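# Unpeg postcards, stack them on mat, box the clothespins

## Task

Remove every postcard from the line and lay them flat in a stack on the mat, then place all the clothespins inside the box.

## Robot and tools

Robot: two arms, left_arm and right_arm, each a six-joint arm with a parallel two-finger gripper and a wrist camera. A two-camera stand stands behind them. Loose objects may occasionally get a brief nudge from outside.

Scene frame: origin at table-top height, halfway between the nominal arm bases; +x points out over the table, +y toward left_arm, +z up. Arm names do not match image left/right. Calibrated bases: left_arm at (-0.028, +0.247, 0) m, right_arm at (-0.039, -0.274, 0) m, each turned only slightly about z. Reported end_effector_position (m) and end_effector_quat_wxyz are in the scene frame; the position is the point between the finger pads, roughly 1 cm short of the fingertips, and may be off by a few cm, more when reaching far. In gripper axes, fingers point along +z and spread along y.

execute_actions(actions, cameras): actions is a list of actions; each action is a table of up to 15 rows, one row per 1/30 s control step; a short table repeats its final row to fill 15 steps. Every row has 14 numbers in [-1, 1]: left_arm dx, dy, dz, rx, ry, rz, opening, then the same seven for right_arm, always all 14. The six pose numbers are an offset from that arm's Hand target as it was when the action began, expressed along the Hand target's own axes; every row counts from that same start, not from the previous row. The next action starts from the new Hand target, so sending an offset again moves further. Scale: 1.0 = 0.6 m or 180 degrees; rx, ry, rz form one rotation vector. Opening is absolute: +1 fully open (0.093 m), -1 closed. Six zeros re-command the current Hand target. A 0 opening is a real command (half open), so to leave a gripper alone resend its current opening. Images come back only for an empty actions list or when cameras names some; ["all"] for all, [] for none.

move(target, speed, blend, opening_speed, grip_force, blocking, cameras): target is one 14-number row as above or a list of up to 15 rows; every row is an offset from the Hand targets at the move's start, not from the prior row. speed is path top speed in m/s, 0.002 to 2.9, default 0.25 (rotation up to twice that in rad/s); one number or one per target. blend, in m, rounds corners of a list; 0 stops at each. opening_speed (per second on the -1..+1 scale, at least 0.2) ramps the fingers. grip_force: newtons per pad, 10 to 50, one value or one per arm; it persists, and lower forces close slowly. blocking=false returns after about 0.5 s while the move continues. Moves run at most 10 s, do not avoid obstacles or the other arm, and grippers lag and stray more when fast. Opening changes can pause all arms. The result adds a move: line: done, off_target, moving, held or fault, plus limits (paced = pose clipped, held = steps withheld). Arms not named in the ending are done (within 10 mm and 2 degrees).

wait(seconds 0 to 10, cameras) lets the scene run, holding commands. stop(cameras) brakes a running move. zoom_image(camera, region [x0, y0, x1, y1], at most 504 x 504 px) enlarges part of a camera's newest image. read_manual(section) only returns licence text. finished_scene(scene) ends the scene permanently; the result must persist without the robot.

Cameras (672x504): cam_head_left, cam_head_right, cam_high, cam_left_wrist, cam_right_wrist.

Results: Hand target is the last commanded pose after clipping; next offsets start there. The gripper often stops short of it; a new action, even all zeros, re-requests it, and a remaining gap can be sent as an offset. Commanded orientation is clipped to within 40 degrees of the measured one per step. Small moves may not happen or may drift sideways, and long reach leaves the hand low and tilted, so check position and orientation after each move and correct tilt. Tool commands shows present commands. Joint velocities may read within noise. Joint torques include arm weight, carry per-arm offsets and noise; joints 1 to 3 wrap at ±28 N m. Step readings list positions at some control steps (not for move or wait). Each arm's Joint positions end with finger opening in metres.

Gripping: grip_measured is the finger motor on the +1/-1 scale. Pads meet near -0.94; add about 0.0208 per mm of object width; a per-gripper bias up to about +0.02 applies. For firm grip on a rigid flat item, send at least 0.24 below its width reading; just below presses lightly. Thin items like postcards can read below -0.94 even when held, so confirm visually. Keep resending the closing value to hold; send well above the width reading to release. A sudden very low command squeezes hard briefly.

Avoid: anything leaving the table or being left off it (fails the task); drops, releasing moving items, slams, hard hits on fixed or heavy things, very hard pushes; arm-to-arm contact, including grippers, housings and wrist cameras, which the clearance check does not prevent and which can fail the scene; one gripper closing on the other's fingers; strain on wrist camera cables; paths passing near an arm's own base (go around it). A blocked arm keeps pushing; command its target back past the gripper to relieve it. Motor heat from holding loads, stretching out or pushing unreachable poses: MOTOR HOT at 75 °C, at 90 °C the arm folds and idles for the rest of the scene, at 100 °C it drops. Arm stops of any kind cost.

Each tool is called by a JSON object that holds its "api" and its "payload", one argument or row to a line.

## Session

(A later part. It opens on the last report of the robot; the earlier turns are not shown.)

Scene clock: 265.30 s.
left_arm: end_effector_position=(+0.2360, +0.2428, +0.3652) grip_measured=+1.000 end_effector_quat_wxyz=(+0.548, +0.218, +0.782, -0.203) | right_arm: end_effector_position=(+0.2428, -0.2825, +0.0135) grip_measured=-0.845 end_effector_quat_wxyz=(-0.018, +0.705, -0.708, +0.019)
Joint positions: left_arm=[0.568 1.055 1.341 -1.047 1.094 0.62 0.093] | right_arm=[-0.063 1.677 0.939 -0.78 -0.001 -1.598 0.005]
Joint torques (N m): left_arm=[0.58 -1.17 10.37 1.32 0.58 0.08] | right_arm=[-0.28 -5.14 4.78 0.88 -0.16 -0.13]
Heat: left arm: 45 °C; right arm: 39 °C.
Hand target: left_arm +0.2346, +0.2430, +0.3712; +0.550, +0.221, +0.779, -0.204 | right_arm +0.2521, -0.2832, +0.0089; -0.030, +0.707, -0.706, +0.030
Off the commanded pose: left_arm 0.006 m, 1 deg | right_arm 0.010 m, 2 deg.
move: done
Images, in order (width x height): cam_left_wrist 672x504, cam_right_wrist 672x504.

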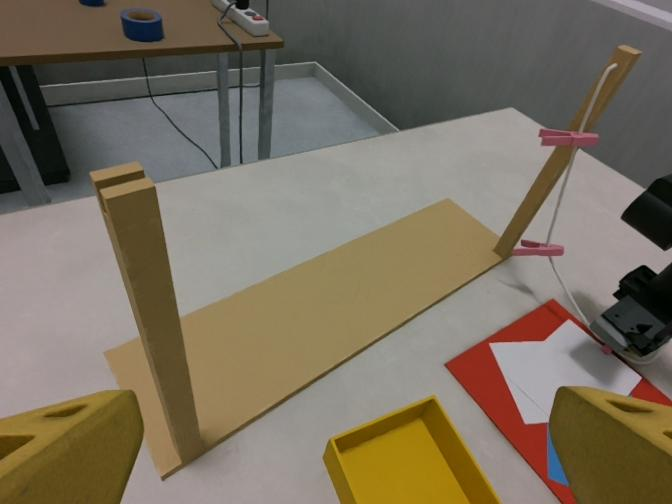

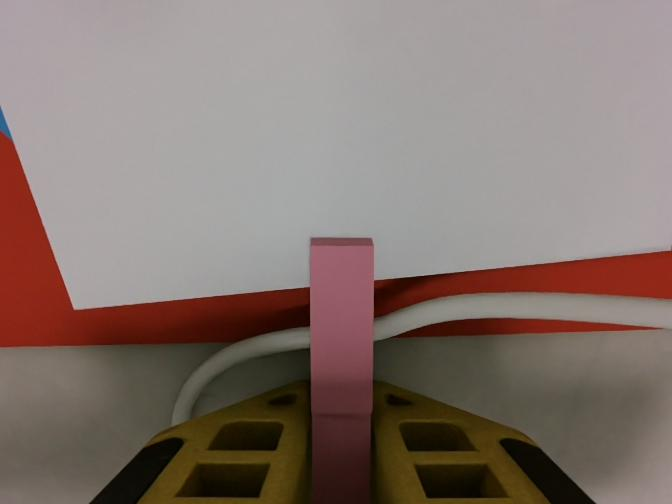

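Gripped. Pull outward (−y) horizontally, then see.

{"api": "move", "payload": {
  "target": [0,0,0,0,0,0,1,0.13,0.0,-0.02,0,0,0,-1],
  "speed": 0.05,
  "cameras": ["cam_right_wrist","cam_left_wrist","cam_high"]
}}

Scene clock: 269.23 s.
left_arm: end_effector_position=(+0.2360, +0.2428, +0.3652) grip_measured=+1.000 end_effector_quat_wxyz=(+0.548, +0.218, +0.782, -0.203) | right_arm: end_effector_position=(+0.2468, -0.3623, +0.0186) grip_measured=-0.855 end_effector_quat_wxyz=(-0.022, +0.705, -0.708, +0.036)
Joint positions: left_arm=[0.568 1.055 1.341 -1.047 1.094 0.62 0.093] | right_arm=[-0.334 1.702 0.988 -0.772 -0.005 -1.868 0.004]
Joint torques (N m): left_arm=[0.65 -1.11 10.43 1.31 0.62 0.04] | right_arm=[-0.36 -5.64 7.39 0.4 -0.37 -0.14]
Heat: left arm: 45 °C; right arm: 39 °C.
Hand target: left_arm +0.2346, +0.2430, +0.3712; +0.550, +0.221, +0.779, -0.204 | right_arm +0.2511, -0.3612, +0.0210; -0.030, +0.707, -0.706, +0.031
Off the commanded pose: left_arm 0.006 m, 1 deg | right_arm 0.005 m, 1 deg.
move: done
Images, in order (width x height): cam_high 672x504, cam_left_wrist 672x504, cam_right_wrist 672x504.

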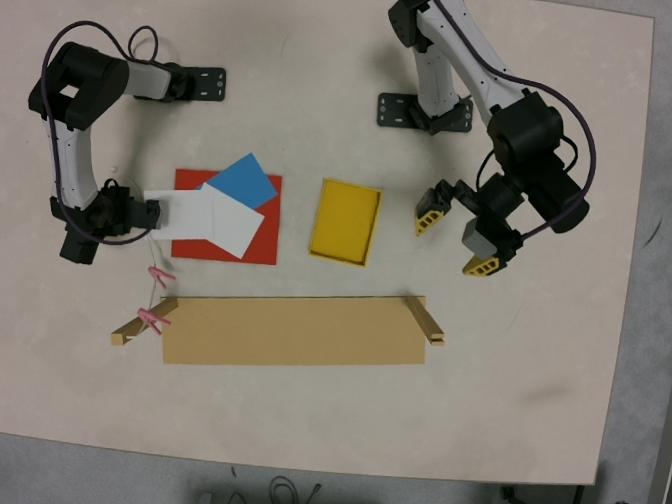

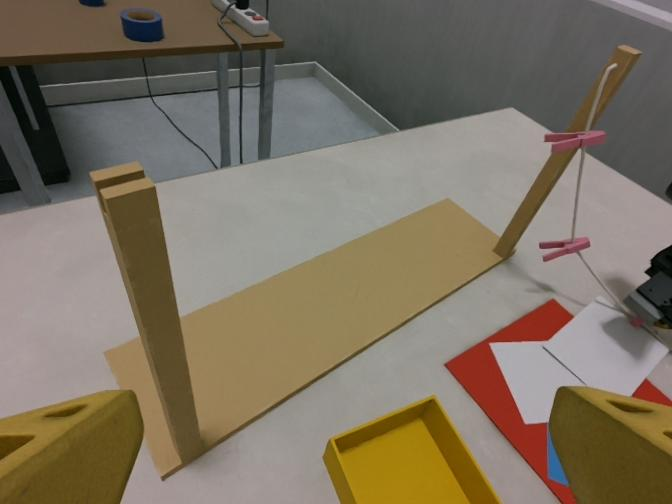

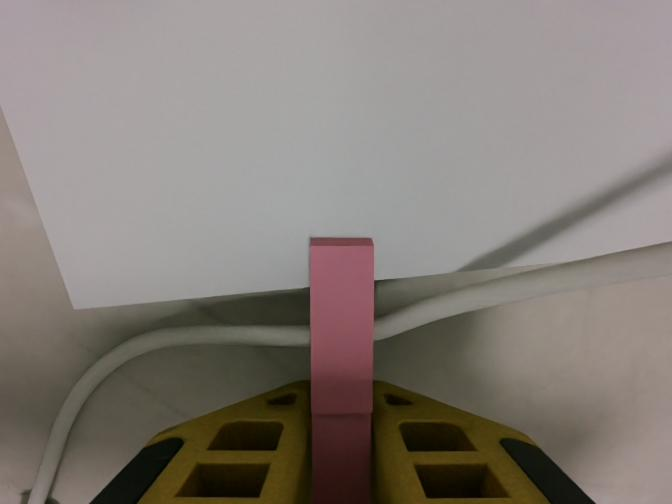

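{"api": "move", "payload": {
  "target": [0,0,0,0,0,0,1,-0.135,0,0.0,0,0,0,-1],
  "speed": 0.06
}}

{"api": "move", "payload": {
  "target": [0.337,-0.461,0.514,0.055,0.206,0.072,-1,0,0,0,0,0,0,-1],
  "speed": 0.15,
  "cameras": ["all"]
}}

Scene clock: 279.40 s.
left_arm: end_effector_position=(+0.2360, +0.2428, +0.3652) grip_measured=+1.000 end_effector_quat_wxyz=(+0.548, +0.218, +0.782, -0.203) | right_arm: end_effector_position=(+0.2511, -0.2809, +0.0140) grip_measured=-0.855 end_effector_quat_wxyz=(-0.024, +0.708, -0.706, +0.022)
Joint positions: left_arm=[0.568 1.055 1.341 -1.047 1.094 0.62 0.093] | right_arm=[-0.059 1.696 0.962 -0.772 -0.004 -1.601 0.004]
Joint torques (N m): left_arm=[0.61 -0.95 10.45 1.3 0.6 0.03] | right_arm=[0.23 -8.8 4.79 0.44 -0.12 -0.03]
Heat: left arm: 45 °C; right arm: 39 °C.
Hand target: left_arm +0.2346, +0.2430, +0.3712; +0.550, +0.221, +0.779, -0.204 | right_arm +0.2512, -0.2802, +0.0209; -0.030, +0.707, -0.706, +0.031
Off the commanded pose: left_arm 0.006 m, 1 deg | right_arm 0.007 m, 1 deg.
move: done

Scene clock: 283.00 s.
left_arm: end_effector_position=(+0.2524, -0.1297, +0.1041) grip_measured=-0.980 end_effector_quat_wxyz=(+0.277, +0.408, +0.860, -0.131) | right_arm: end_effector_position=(+0.2511, -0.2809, +0.0140) grip_measured=-0.855 end_effector_quat_wxyz=(-0.024, +0.708, -0.706, +0.022)
Joint positions: left_arm=[-0.962 1.822 1.308 -0.435 -0.033 -0.047 0] | right_arm=[-0.059 1.696 0.962 -0.772 -0.004 -1.6 0.004]
Joint torques (N m): left_arm=[-0.58 -7.43 11.44 1.43 -0.11 -0.23] | right_arm=[0.23 -8.81 4.81 0.44 -0.12 0.01]
Heat: left arm: 45 °C; right arm: 39 °C.
Hand target: left_arm +0.2537, -0.1324, +0.1044; +0.273, +0.405, +0.864, -0.126 | right_arm +0.2512, -0.2802, +0.0209; -0.030, +0.707, -0.706, +0.031
Off the commanded pose: left_arm 0.003 m, 1 deg | right_arm 0.007 m, 1 deg.
move: done

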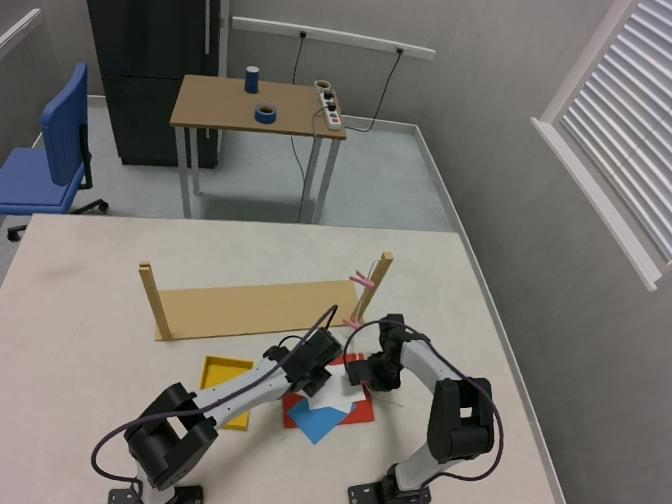

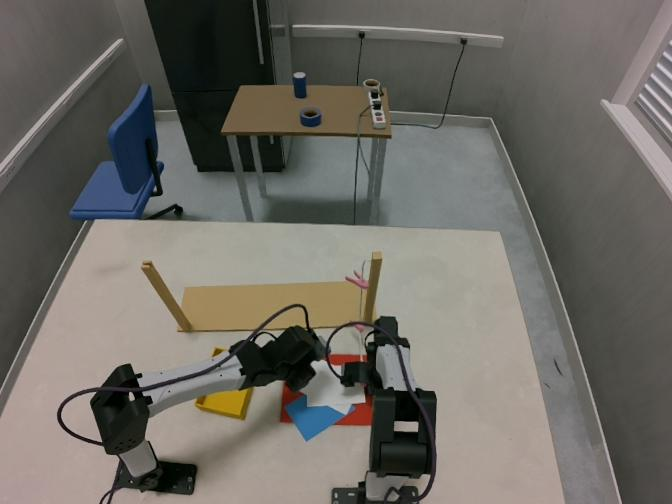

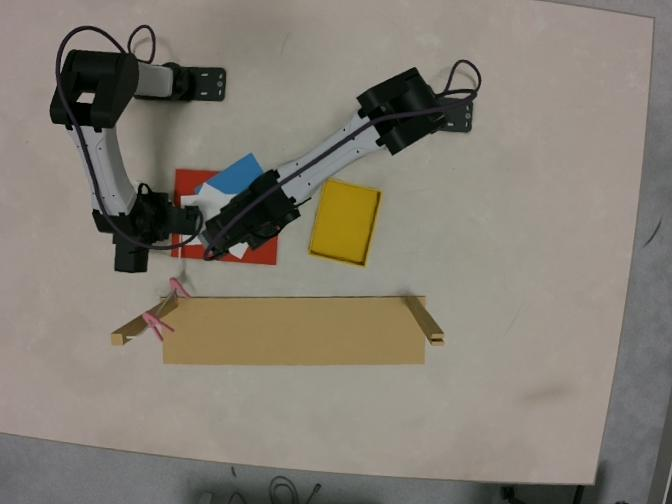

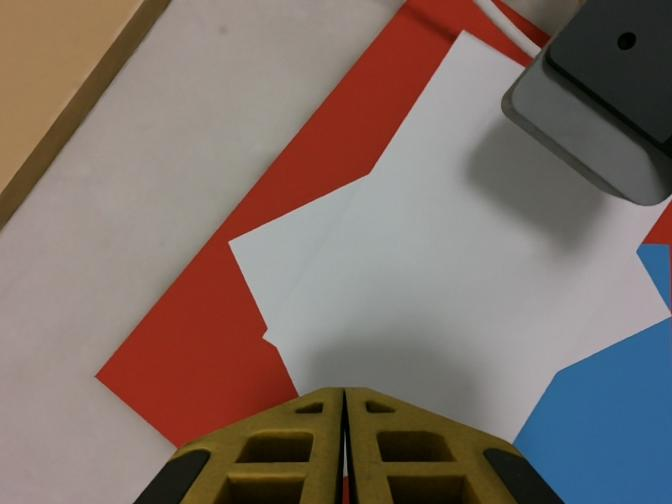

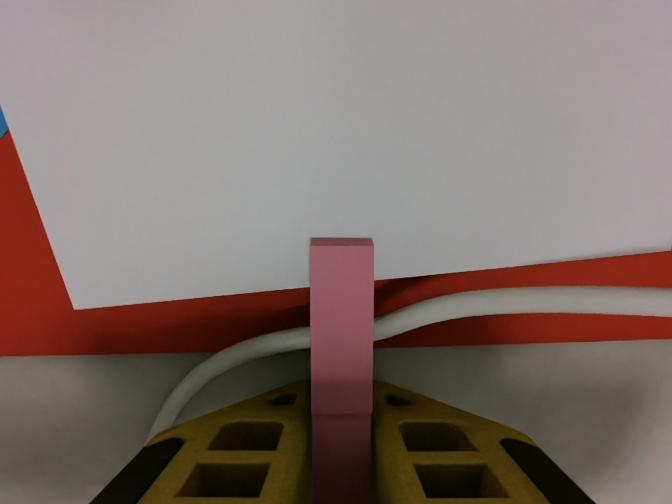

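{"api": "move", "payload": {
  "target": [0.077,-0.007,0.155,0,0,0,-1,0,0,0,0,0,0,-1],
  "speed": 0.06
}}

{"api": "move", "payload": {
  "target": [0,0,0.01,0,0,0,-1,0.14,0,-0.015,0,0,0,-1],
  "speed": 0.05,
  "cameras": ["cam_left_wrist","cam_right_wrist","cam_high"]
}}

Scene clock: 291.27 s.
left_arm: end_effector_position=(+0.2731, -0.1533, +0.0324) grip_measured=-0.980 end_effector_quat_wxyz=(+0.306, +0.398, +0.854, -0.138) | right_arm: end_effector_position=(+0.2510, -0.2842, +0.0140) grip_measured=-0.855 end_effector_quat_wxyz=(-0.017, +0.707, -0.707, +0.029)
Joint positions: left_arm=[-0.963 2.013 1.222 -0.097 -0.054 -0.052 0] | right_arm=[-0.059 1.696 0.962 -0.772 0.015 -1.599 0.004]
Joint torques (N m): left_arm=[-1.17 -6.58 5.16 1.69 0.04 -0.23] | right_arm=[0.24 -8.8 4.81 0.44 -0.29 -0.01]
Heat: left arm: 46 °C; right arm: 39 °C.
Hand target: left_arm +0.2606, -0.1468, +0.0016; +0.273, +0.405, +0.864, -0.127 | right_arm +0.2512, -0.2803, +0.0209; -0.030, +0.707, -0.706, +0.031
Off the commanded pose: left_arm 0.034 m, 4 deg | right_arm 0.008 m, 2 deg.
move: off_target (left_arm)

Scene clock: 293.57 s.
left_arm: end_effector_position=(+0.2713, -0.1642, +0.0326) grip_measured=-0.980 end_effector_quat_wxyz=(+0.315, +0.402, +0.846, -0.155) | right_arm: end_effector_position=(+0.2467, -0.3614, +0.0254) grip_measured=-0.855 end_effector_quat_wxyz=(-0.030, +0.705, -0.708, +0.028)
Joint positions: left_arm=[-0.972 2.027 1.221 -0.046 -0.034 -0.053 0] | right_arm=[-0.345 1.696 1.011 -0.809 -0.029 -1.879 0.004]
Joint torques (N m): left_arm=[-0.2 -6.09 6.6 1.31 -0.15 -0.25] | right_arm=[-0.35 -6.27 7.43 0.36 -0.13 -0.12]
Heat: left arm: 45 °C; right arm: 39 °C.
Hand target: left_arm +0.2628, -0.1496, -0.0031; +0.273, +0.405, +0.863, -0.127 | right_arm +0.2503, -0.3643, +0.0300; -0.030, +0.707, -0.706, +0.031
Off the commanded pose: left_arm 0.040 m, 6 deg | right_arm 0.007 m, 0 deg.
move: off_target (left_arm)
Images, in order (width x height): cam_high 672x504, cam_left_wrist 672x504, cam_right_wrist 672x504.

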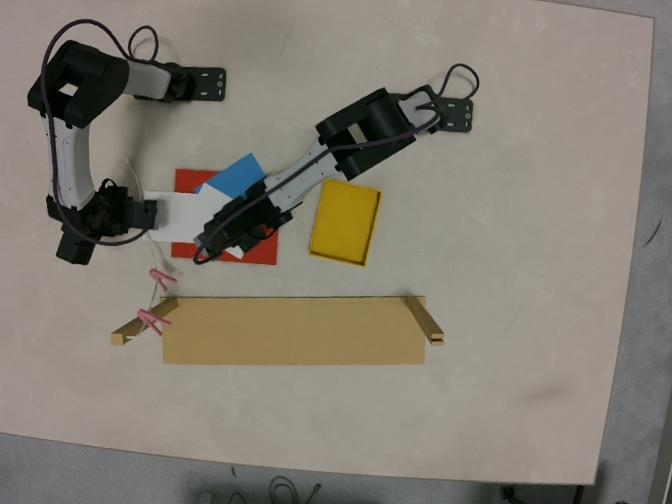

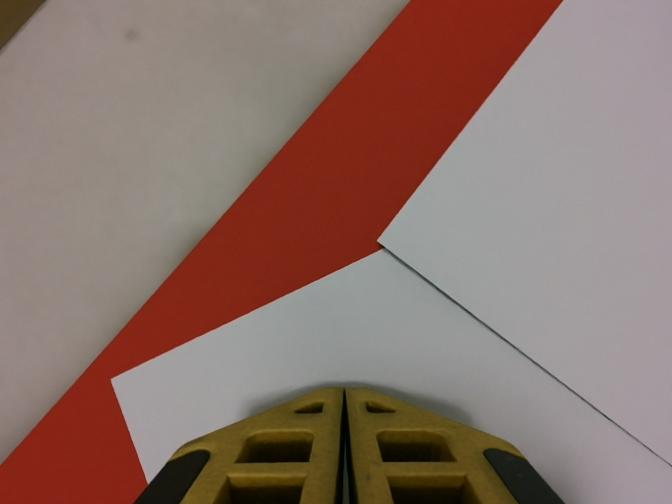

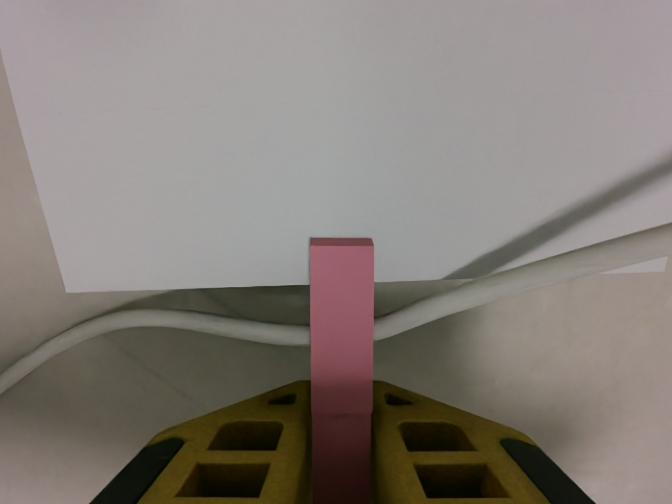

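{"api": "move", "payload": {
  "target": [
    [-0.048,0,-0.068,0,0,0,-1,0,0,0,0,0,0,-1],
    [-0.094,-0.065,-0.038,0,0,0,-1,0,0,0,0,0,0,-1],
    [-0.025,-0.065,0.06,0,0,0,-1,0,0,0,0,0,0,-1]
  ],
  "speed": 0.08
}}

{"api": "move", "payload": {
  "target": [0,0,0.01,0,0,0,-1,0.1,0,-0.01,0,0,0,-1],
  "speed": 0.05,
  "cameras": ["cam_left_wrist","cam_right_wrist","cam_high"]
}}

Scene clock: 302.23 s.
left_arm: end_effector_position=(+0.2709, -0.2180, +0.0333) grip_measured=-0.980 end_effector_quat_wxyz=(+0.336, +0.391, +0.843, -0.157) | right_arm: end_effector_position=(+0.2449, -0.3668, +0.0253) grip_measured=-0.855 end_effector_quat_wxyz=(-0.019, +0.703, -0.710, +0.033)
Joint positions: left_arm=[-1.052 2.163 1.412 -0.067 -0.111 -0.121 0] | right_arm=[-0.35 1.696 1.011 -0.81 -0.004 -1.879 0.004]
Joint torques (N m): left_arm=[-0.59 -5.96 4.57 1.3 0.08 -0.24] | right_arm=[0.01 -6.28 7.42 0.35 -0.38 -0.15]
Heat: left arm: 44 °C; right arm: 39 °C.
Hand target: left_arm +0.2541, -0.1998, -0.0241; +0.273, +0.405, +0.863, -0.127 | right_arm +0.2503, -0.3643, +0.0300; -0.030, +0.707, -0.706, +0.031
Off the commanded pose: left_arm 0.062 m, 9 deg | right_arm 0.008 m, 1 deg.
move: off_target (left_arm)

Scene clock: 304.00 s.
left_arm: end_effector_position=(+0.2745, -0.2238, +0.0332) grip_measured=-0.980 end_effector_quat_wxyz=(+0.349, +0.387, +0.837, -0.166) | right_arm: end_effector_position=(+0.2460, -0.4244, +0.0337) grip_measured=-0.855 end_effector_quat_wxyz=(-0.022, +0.705, -0.708, +0.035)
Joint positions: left_arm=[-1.052 2.177 1.41 -0.017 -0.112 -0.121 0] | right_arm=[-0.528 1.764 1.127 -0.854 -0.021 -2.061 0.004]
Joint torques (N m): left_arm=[-0.43 -5.68 5.86 0.99 0.13 -0.25] | right_arm=[-0.42 -6.22 7.58 0.37 -0.37 -0.17]
Heat: left arm: 44 °C; right arm: 39 °C.
Hand target: left_arm +0.2563, -0.2024, -0.0291; +0.273, +0.405, +0.863, -0.126 | right_arm +0.2498, -0.4243, +0.0358; -0.030, +0.706, -0.706, +0.031
Off the commanded pose: left_arm 0.068 m, 10 deg | right_arm 0.004 m, 1 deg.
move: off_target (left_arm)
Images, in order (width x height): cam_high 672x504, cam_left_wrist 672x504, cam_right_wrist 672x504.

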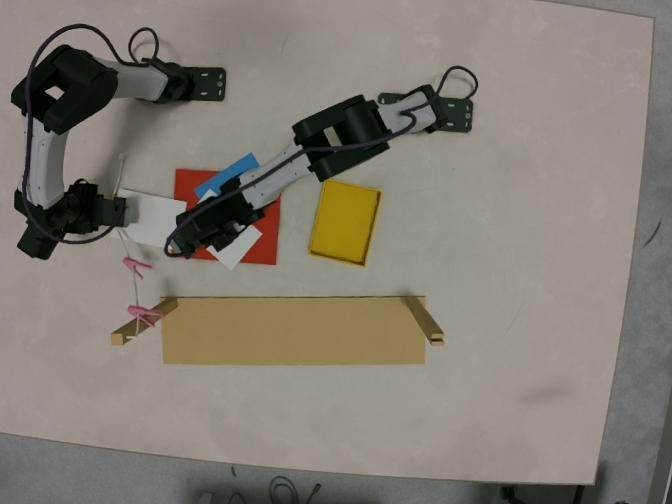

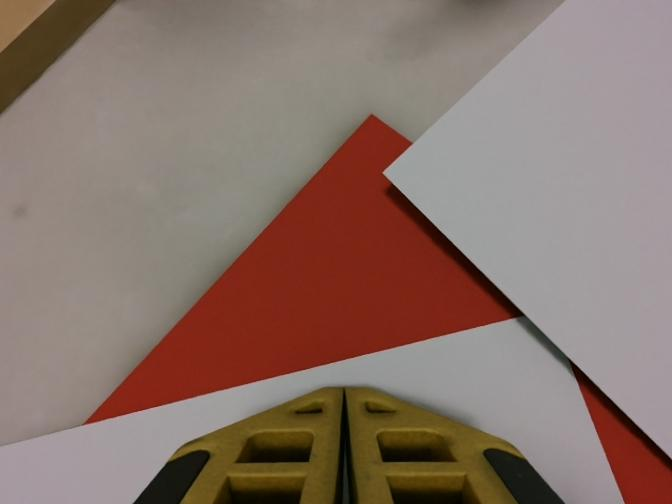

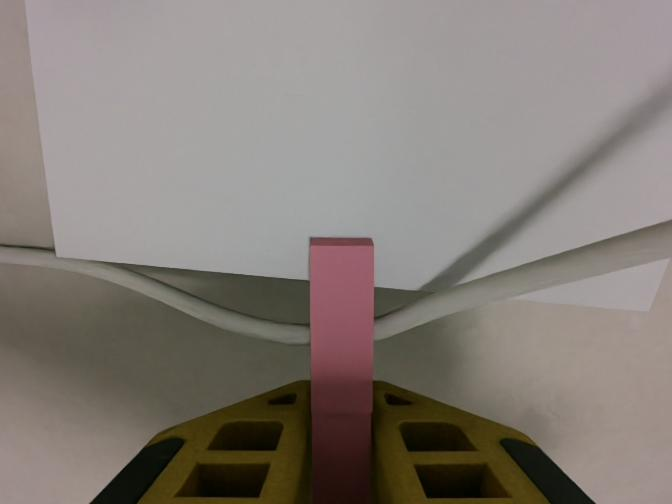

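{"api": "move", "payload": {
  "target": [
    [-0.112,0.032,-0.227,0,0,0,-1,0,0,0,0,0,0,-1],
    [-0.09,0.08,-0.323,-0.072,-0.405,0.543,0.2,0,0,0,0,0,0,-1],
    [-0.09,0.08,-0.323,-0.072,-0.405,0.543,0.2,-0.107,0,-0.157,0,0,0,-1]
  ],
  "speed": 0.15,
  "cameras": ["all"]
}}

Scene clock: 321.60 s.
left_arm: end_effector_position=(+0.2454, -0.1190, +0.1571) grip_measured=+0.199 end_effector_quat_wxyz=(+0.702, +0.712, +0.014, -0.006) | right_arm: end_effector_position=(+0.2459, -0.4243, +0.0337) grip_measured=-0.855 end_effector_quat_wxyz=(-0.022, +0.705, -0.708, +0.035)
Joint positions: left_arm=[-0.648 1.914 0.755 1.133 0.929 1.563 0.055] | right_arm=[-0.528 1.764 1.127 -0.854 -0.021 -2.062 0.004]
Joint torques (N m): left_arm=[0.53 -6.54 8.72 2.08 0.24 -0.13] | right_arm=[-0.4 -6.23 7.58 0.33 -0.37 -0.15]
Heat: left arm: 43 °C; right arm: 40 °C.
Hand target: left_arm +0.2498, -0.1205, +0.1607; +0.707, +0.707, +0.001, -0.001 | right_arm +0.2498, -0.4243, +0.0358; -0.030, +0.706, -0.706, +0.030 (not the last commanded pose)
Off the commanded pose: left_arm 0.006 m, 2 deg | right_arm 0.116 m, 1 deg.
move: off_target (right_arm; path cut at 10 s); path passed 2 of 3 targets

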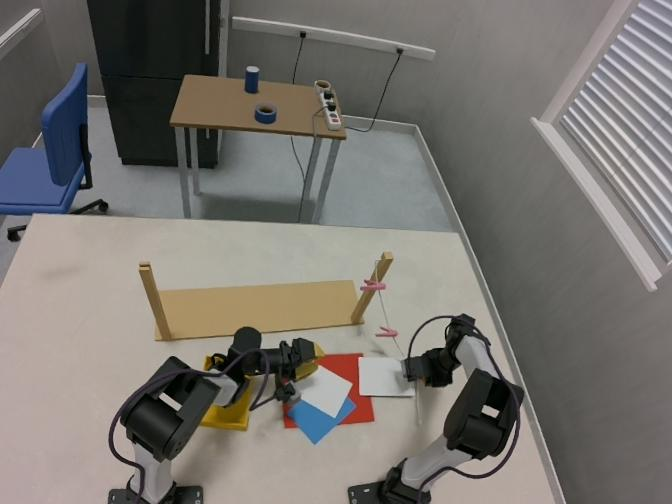

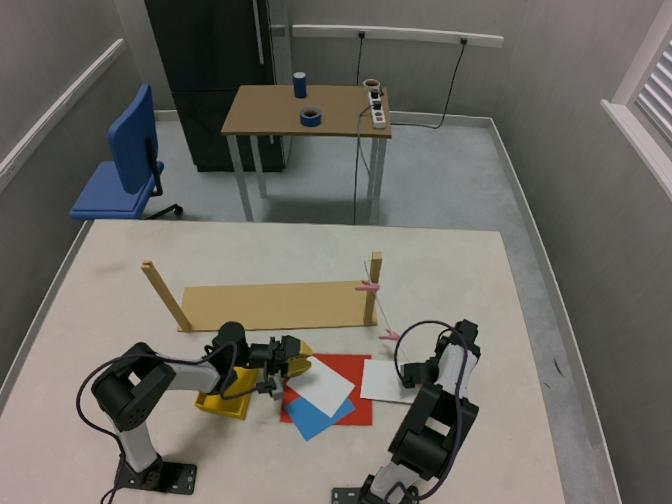

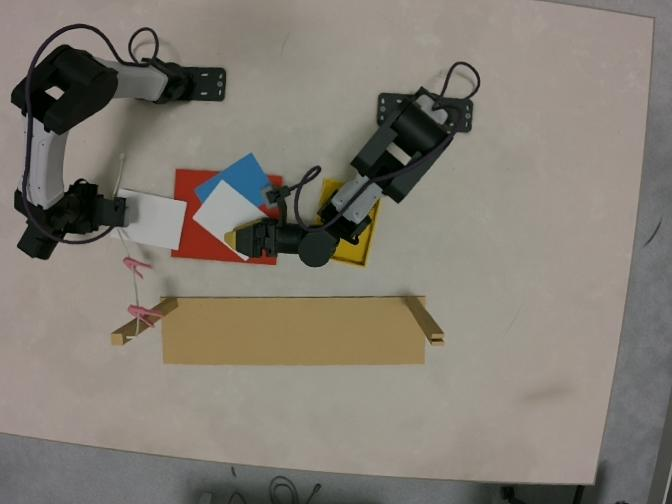

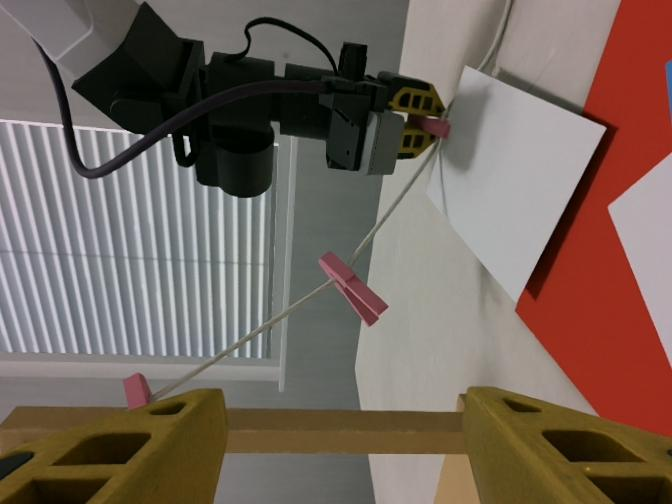

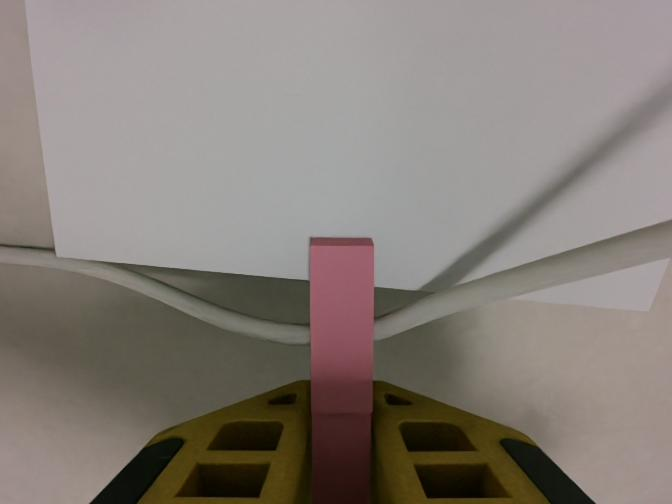

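{"api": "move", "payload": {
  "target": [0,0,0,0,0,0,0.2,-0.06,0,-0.19,0,0,0,-1],
  "speed": 0.12,
  "cameras": ["all"]
}}

Scene clock: 327.30 s.
left_arm: end_effector_position=(+0.2454, -0.1190, +0.1571) grip_measured=+0.199 end_effector_quat_wxyz=(+0.702, +0.712, +0.014, -0.006) | right_arm: end_effector_position=(+0.2376, -0.3910, +0.1364) grip_measured=-0.855 end_effector_quat_wxyz=(-0.019, +0.707, -0.707, +0.018)
Joint positions: left_arm=[-0.648 1.914 0.755 1.133 0.929 1.563 0.055] | right_arm=[-0.444 1.635 1.401 -1.289 -0.021 -1.982 0.004]
Joint torques (N m): left_arm=[0.49 -6.53 9.09 2.17 0.25 -0.1] | right_arm=[0.31 -8.32 7.87 0.29 -0.3 -0.01]
Heat: left arm: 42 °C; right arm: 40 °C.
Hand target: left_arm +0.2498, -0.1205, +0.1607; +0.707, +0.707, +0.001, -0.001 | right_arm +0.2400, -0.3881, +0.1495; -0.030, +0.707, -0.706, +0.030
Off the commanded pose: left_arm 0.006 m, 2 deg | right_arm 0.013 m, 2 deg.
move: off_target (right_arm)

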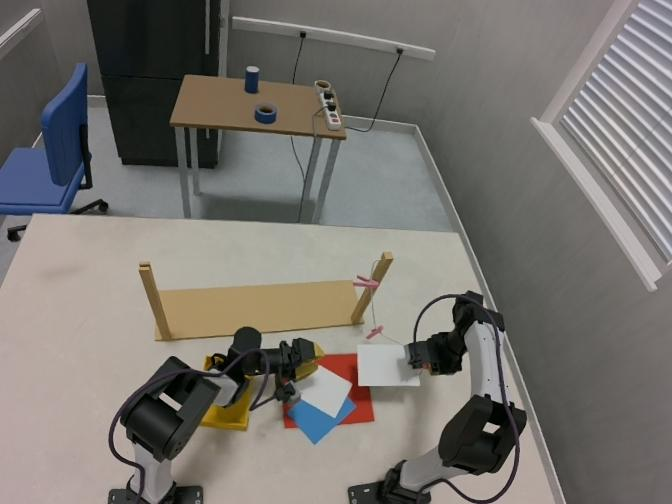

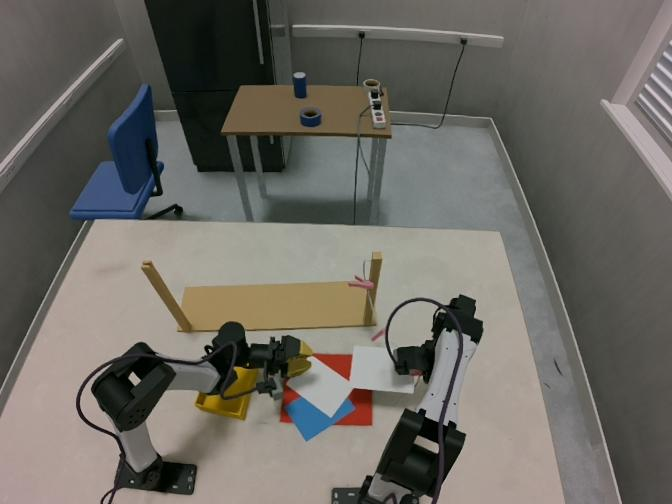

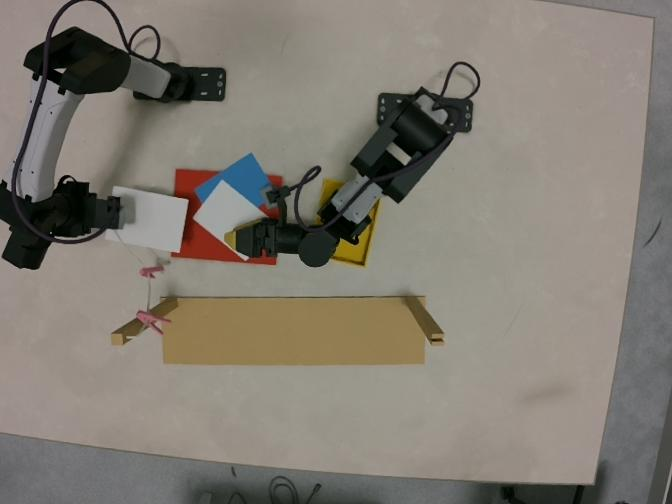

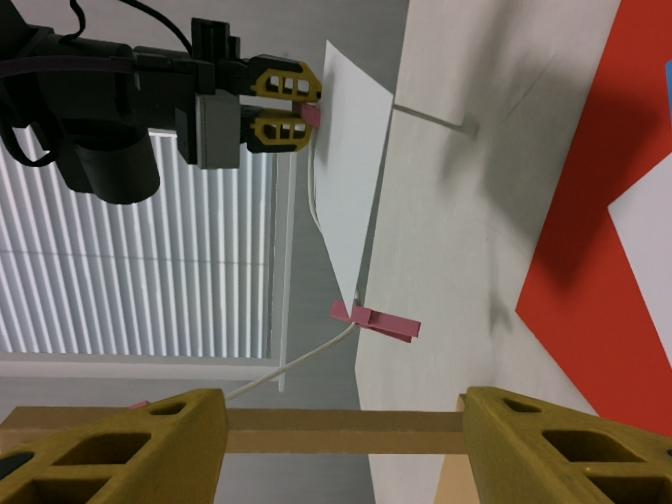

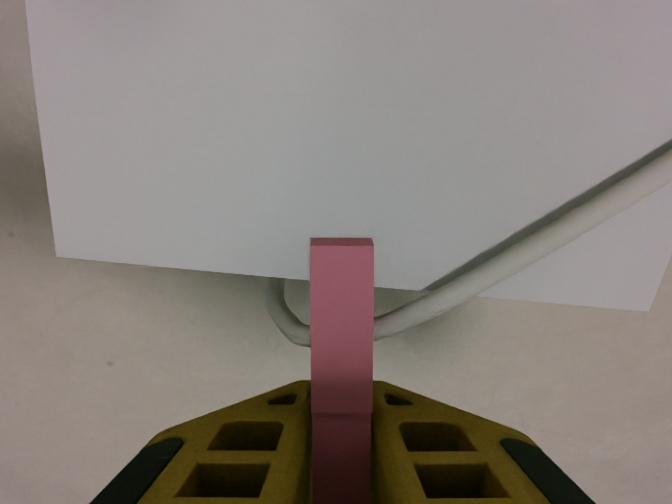

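{"api": "move", "payload": {
  "target": [
    [0,-0.03,0.1,0,0,0,-0.2,0,0,0,0,0,0,-1],
    [0,-0.03,0.244,0,0,0,-0.2,0,0,0,0,0,0,-1],
    [0,-0.03,0.244,0,0,0,-1,0,0,0,0,0,0,-1]
  ],
  "speed": 0.08,
  "opening_speed": 0.6,
  "cameras": ["all"]
}}

Scene clock: 339.20 s.
left_arm: end_effector_position=(+0.2488, -0.2609, +0.1486) grip_measured=-0.979 end_effector_quat_wxyz=(+0.711, +0.703, +0.000, +0.005) | right_arm: end_effector_position=(+0.2372, -0.3909, +0.1364) grip_measured=-0.855 end_effector_quat_wxyz=(-0.018, +0.706, -0.707, +0.018)
Joint positions: left_arm=[-0.908 2.234 1.223 1.024 0.676 1.569 0] | right_arm=[-0.444 1.635 1.401 -1.291 -0.021 -1.981 0.004]
Joint torques (N m): left_arm=[-0.75 -9.16 9.99 1.91 0.01 -0.19] | right_arm=[0.31 -8.32 7.88 0.28 -0.3 -0.04]
Heat: left arm: 43 °C; right arm: 40 °C.
Hand target: left_arm +0.2498, -0.2669, +0.1428; +0.707, +0.707, +0.001, -0.001 | right_arm +0.2401, -0.3881, +0.1495; -0.030, +0.707, -0.706, +0.031
Off the commanded pose: left_arm 0.008 m, 1 deg | right_arm 0.014 m, 2 deg.
move: off_target (right_arm)

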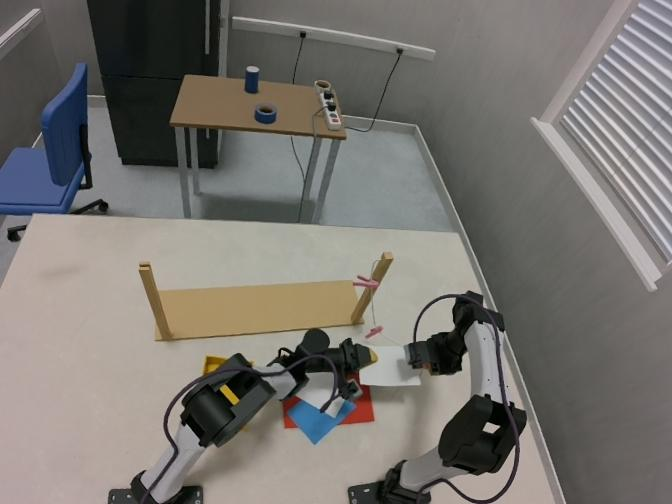

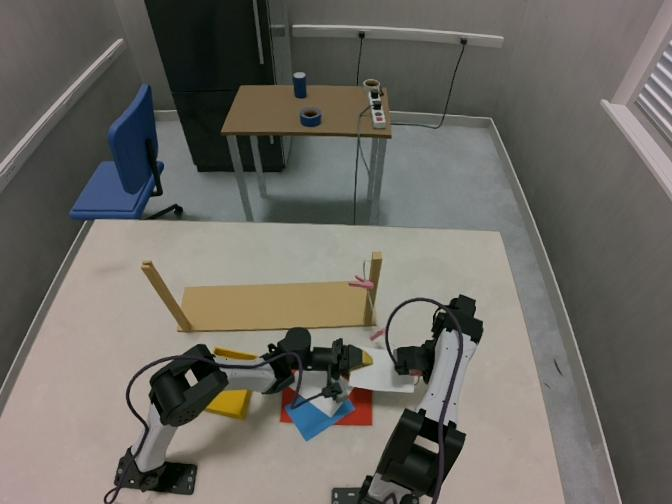

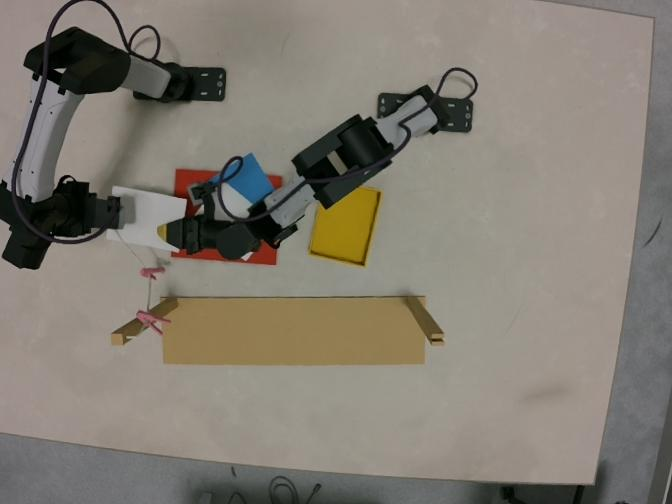

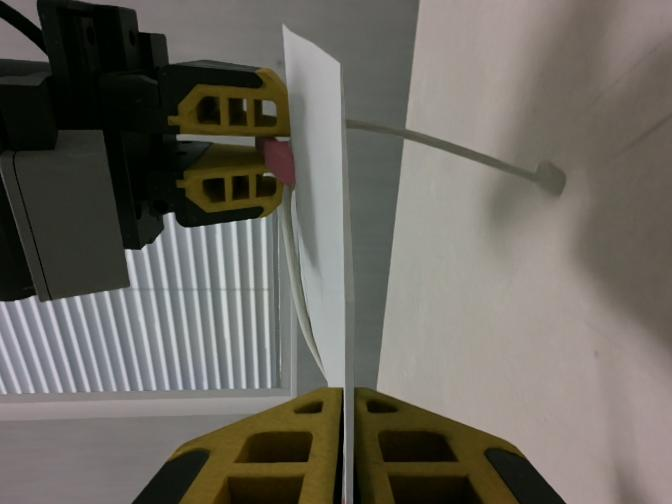

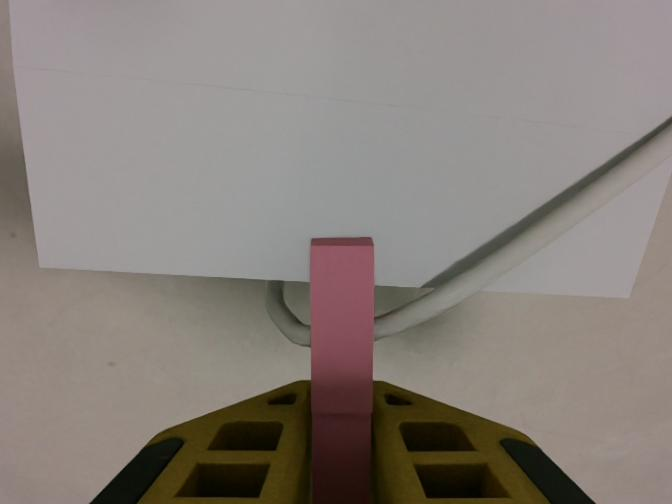

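{"api": "move", "payload": {
  "target": [0,0.02,-0.22,0,0,0,-1,0,0,0,0,0,0,-1],
  "speed": 0.06,
  "cameras": ["all"]
}}

Scene clock: 343.30 s.
left_arm: end_effector_position=(+0.2541, -0.1393, +0.1405) grip_measured=-0.979 end_effector_quat_wxyz=(+0.698, +0.716, +0.017, -0.007) | right_arm: end_effector_position=(+0.2344, -0.3821, +0.1363) grip_measured=-0.855 end_effector_quat_wxyz=(-0.024, +0.710, -0.704, +0.002)
Joint positions: left_arm=[-0.681 2.012 0.828 1.143 0.896 1.569 0] | right_arm=[-0.433 1.635 1.401 -1.316 -0.043 -1.98 0.004]
Joint torques (N m): left_arm=[0.4 -11.51 4.79 2.21 0.25 -0.16] | right_arm=[-0.55 -8.32 7.9 0.45 -0.07 -0.02]
Heat: left arm: 42 °C; right arm: 40 °C.
Hand target: left_arm +0.2498, -0.1349, +0.1547; +0.707, +0.707, +0.001, -0.001 | right_arm +0.2400, -0.3882, +0.1495; -0.030, +0.707, -0.706, +0.030
Off the commanded pose: left_arm 0.015 m, 2 deg | right_arm 0.016 m, 3 deg.
move: off_target (left_arm, right_arm)

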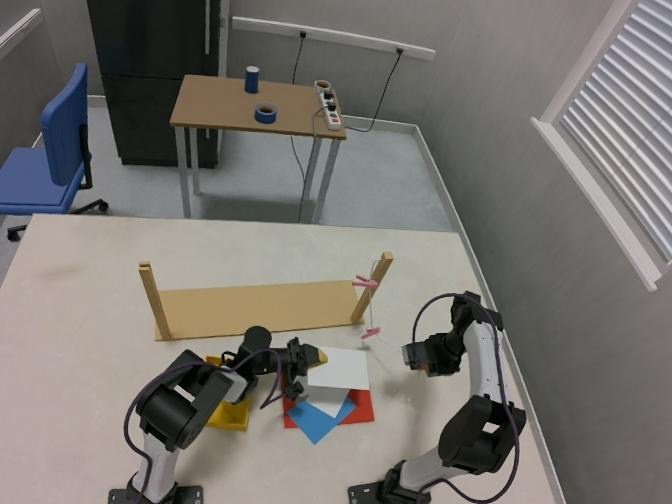

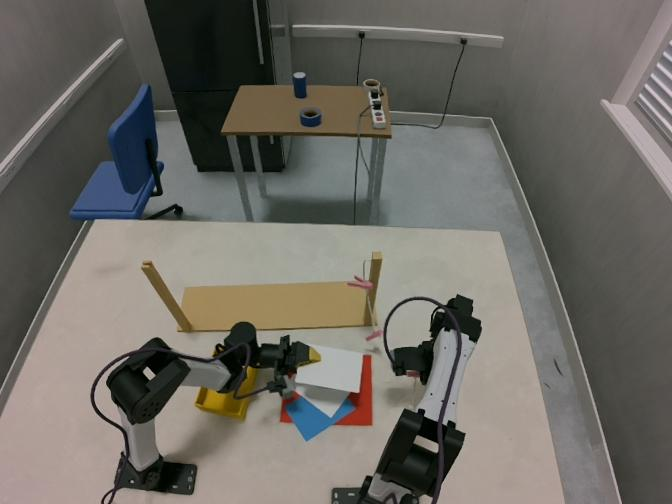

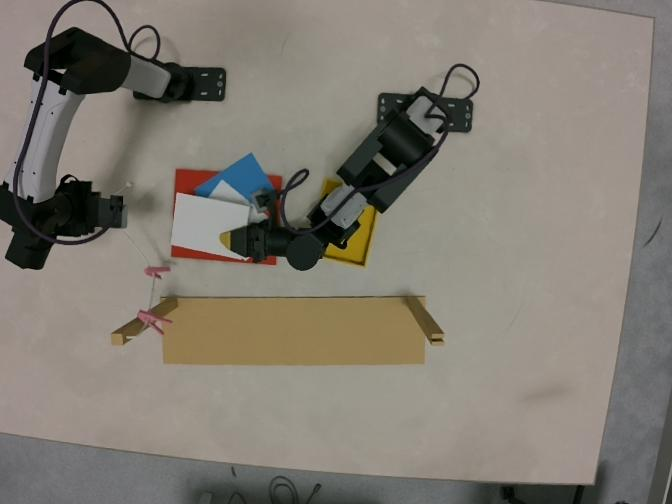

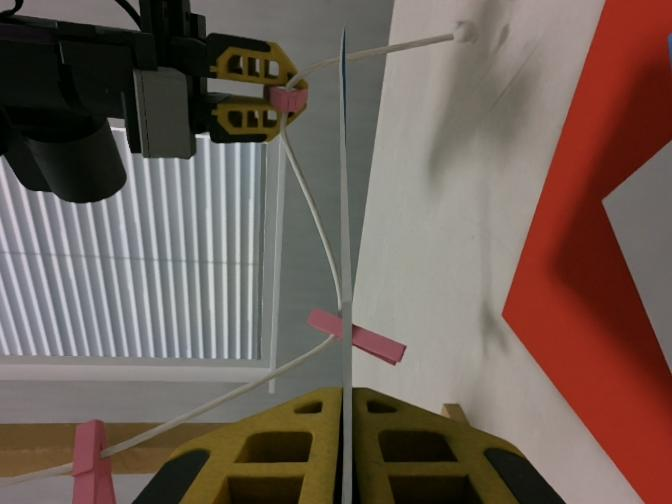

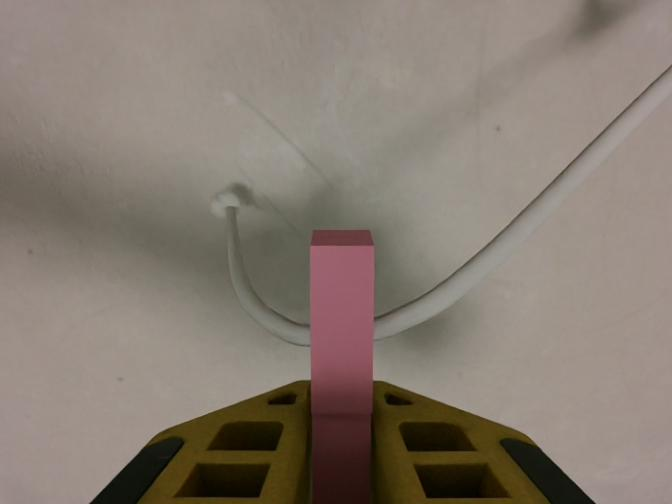

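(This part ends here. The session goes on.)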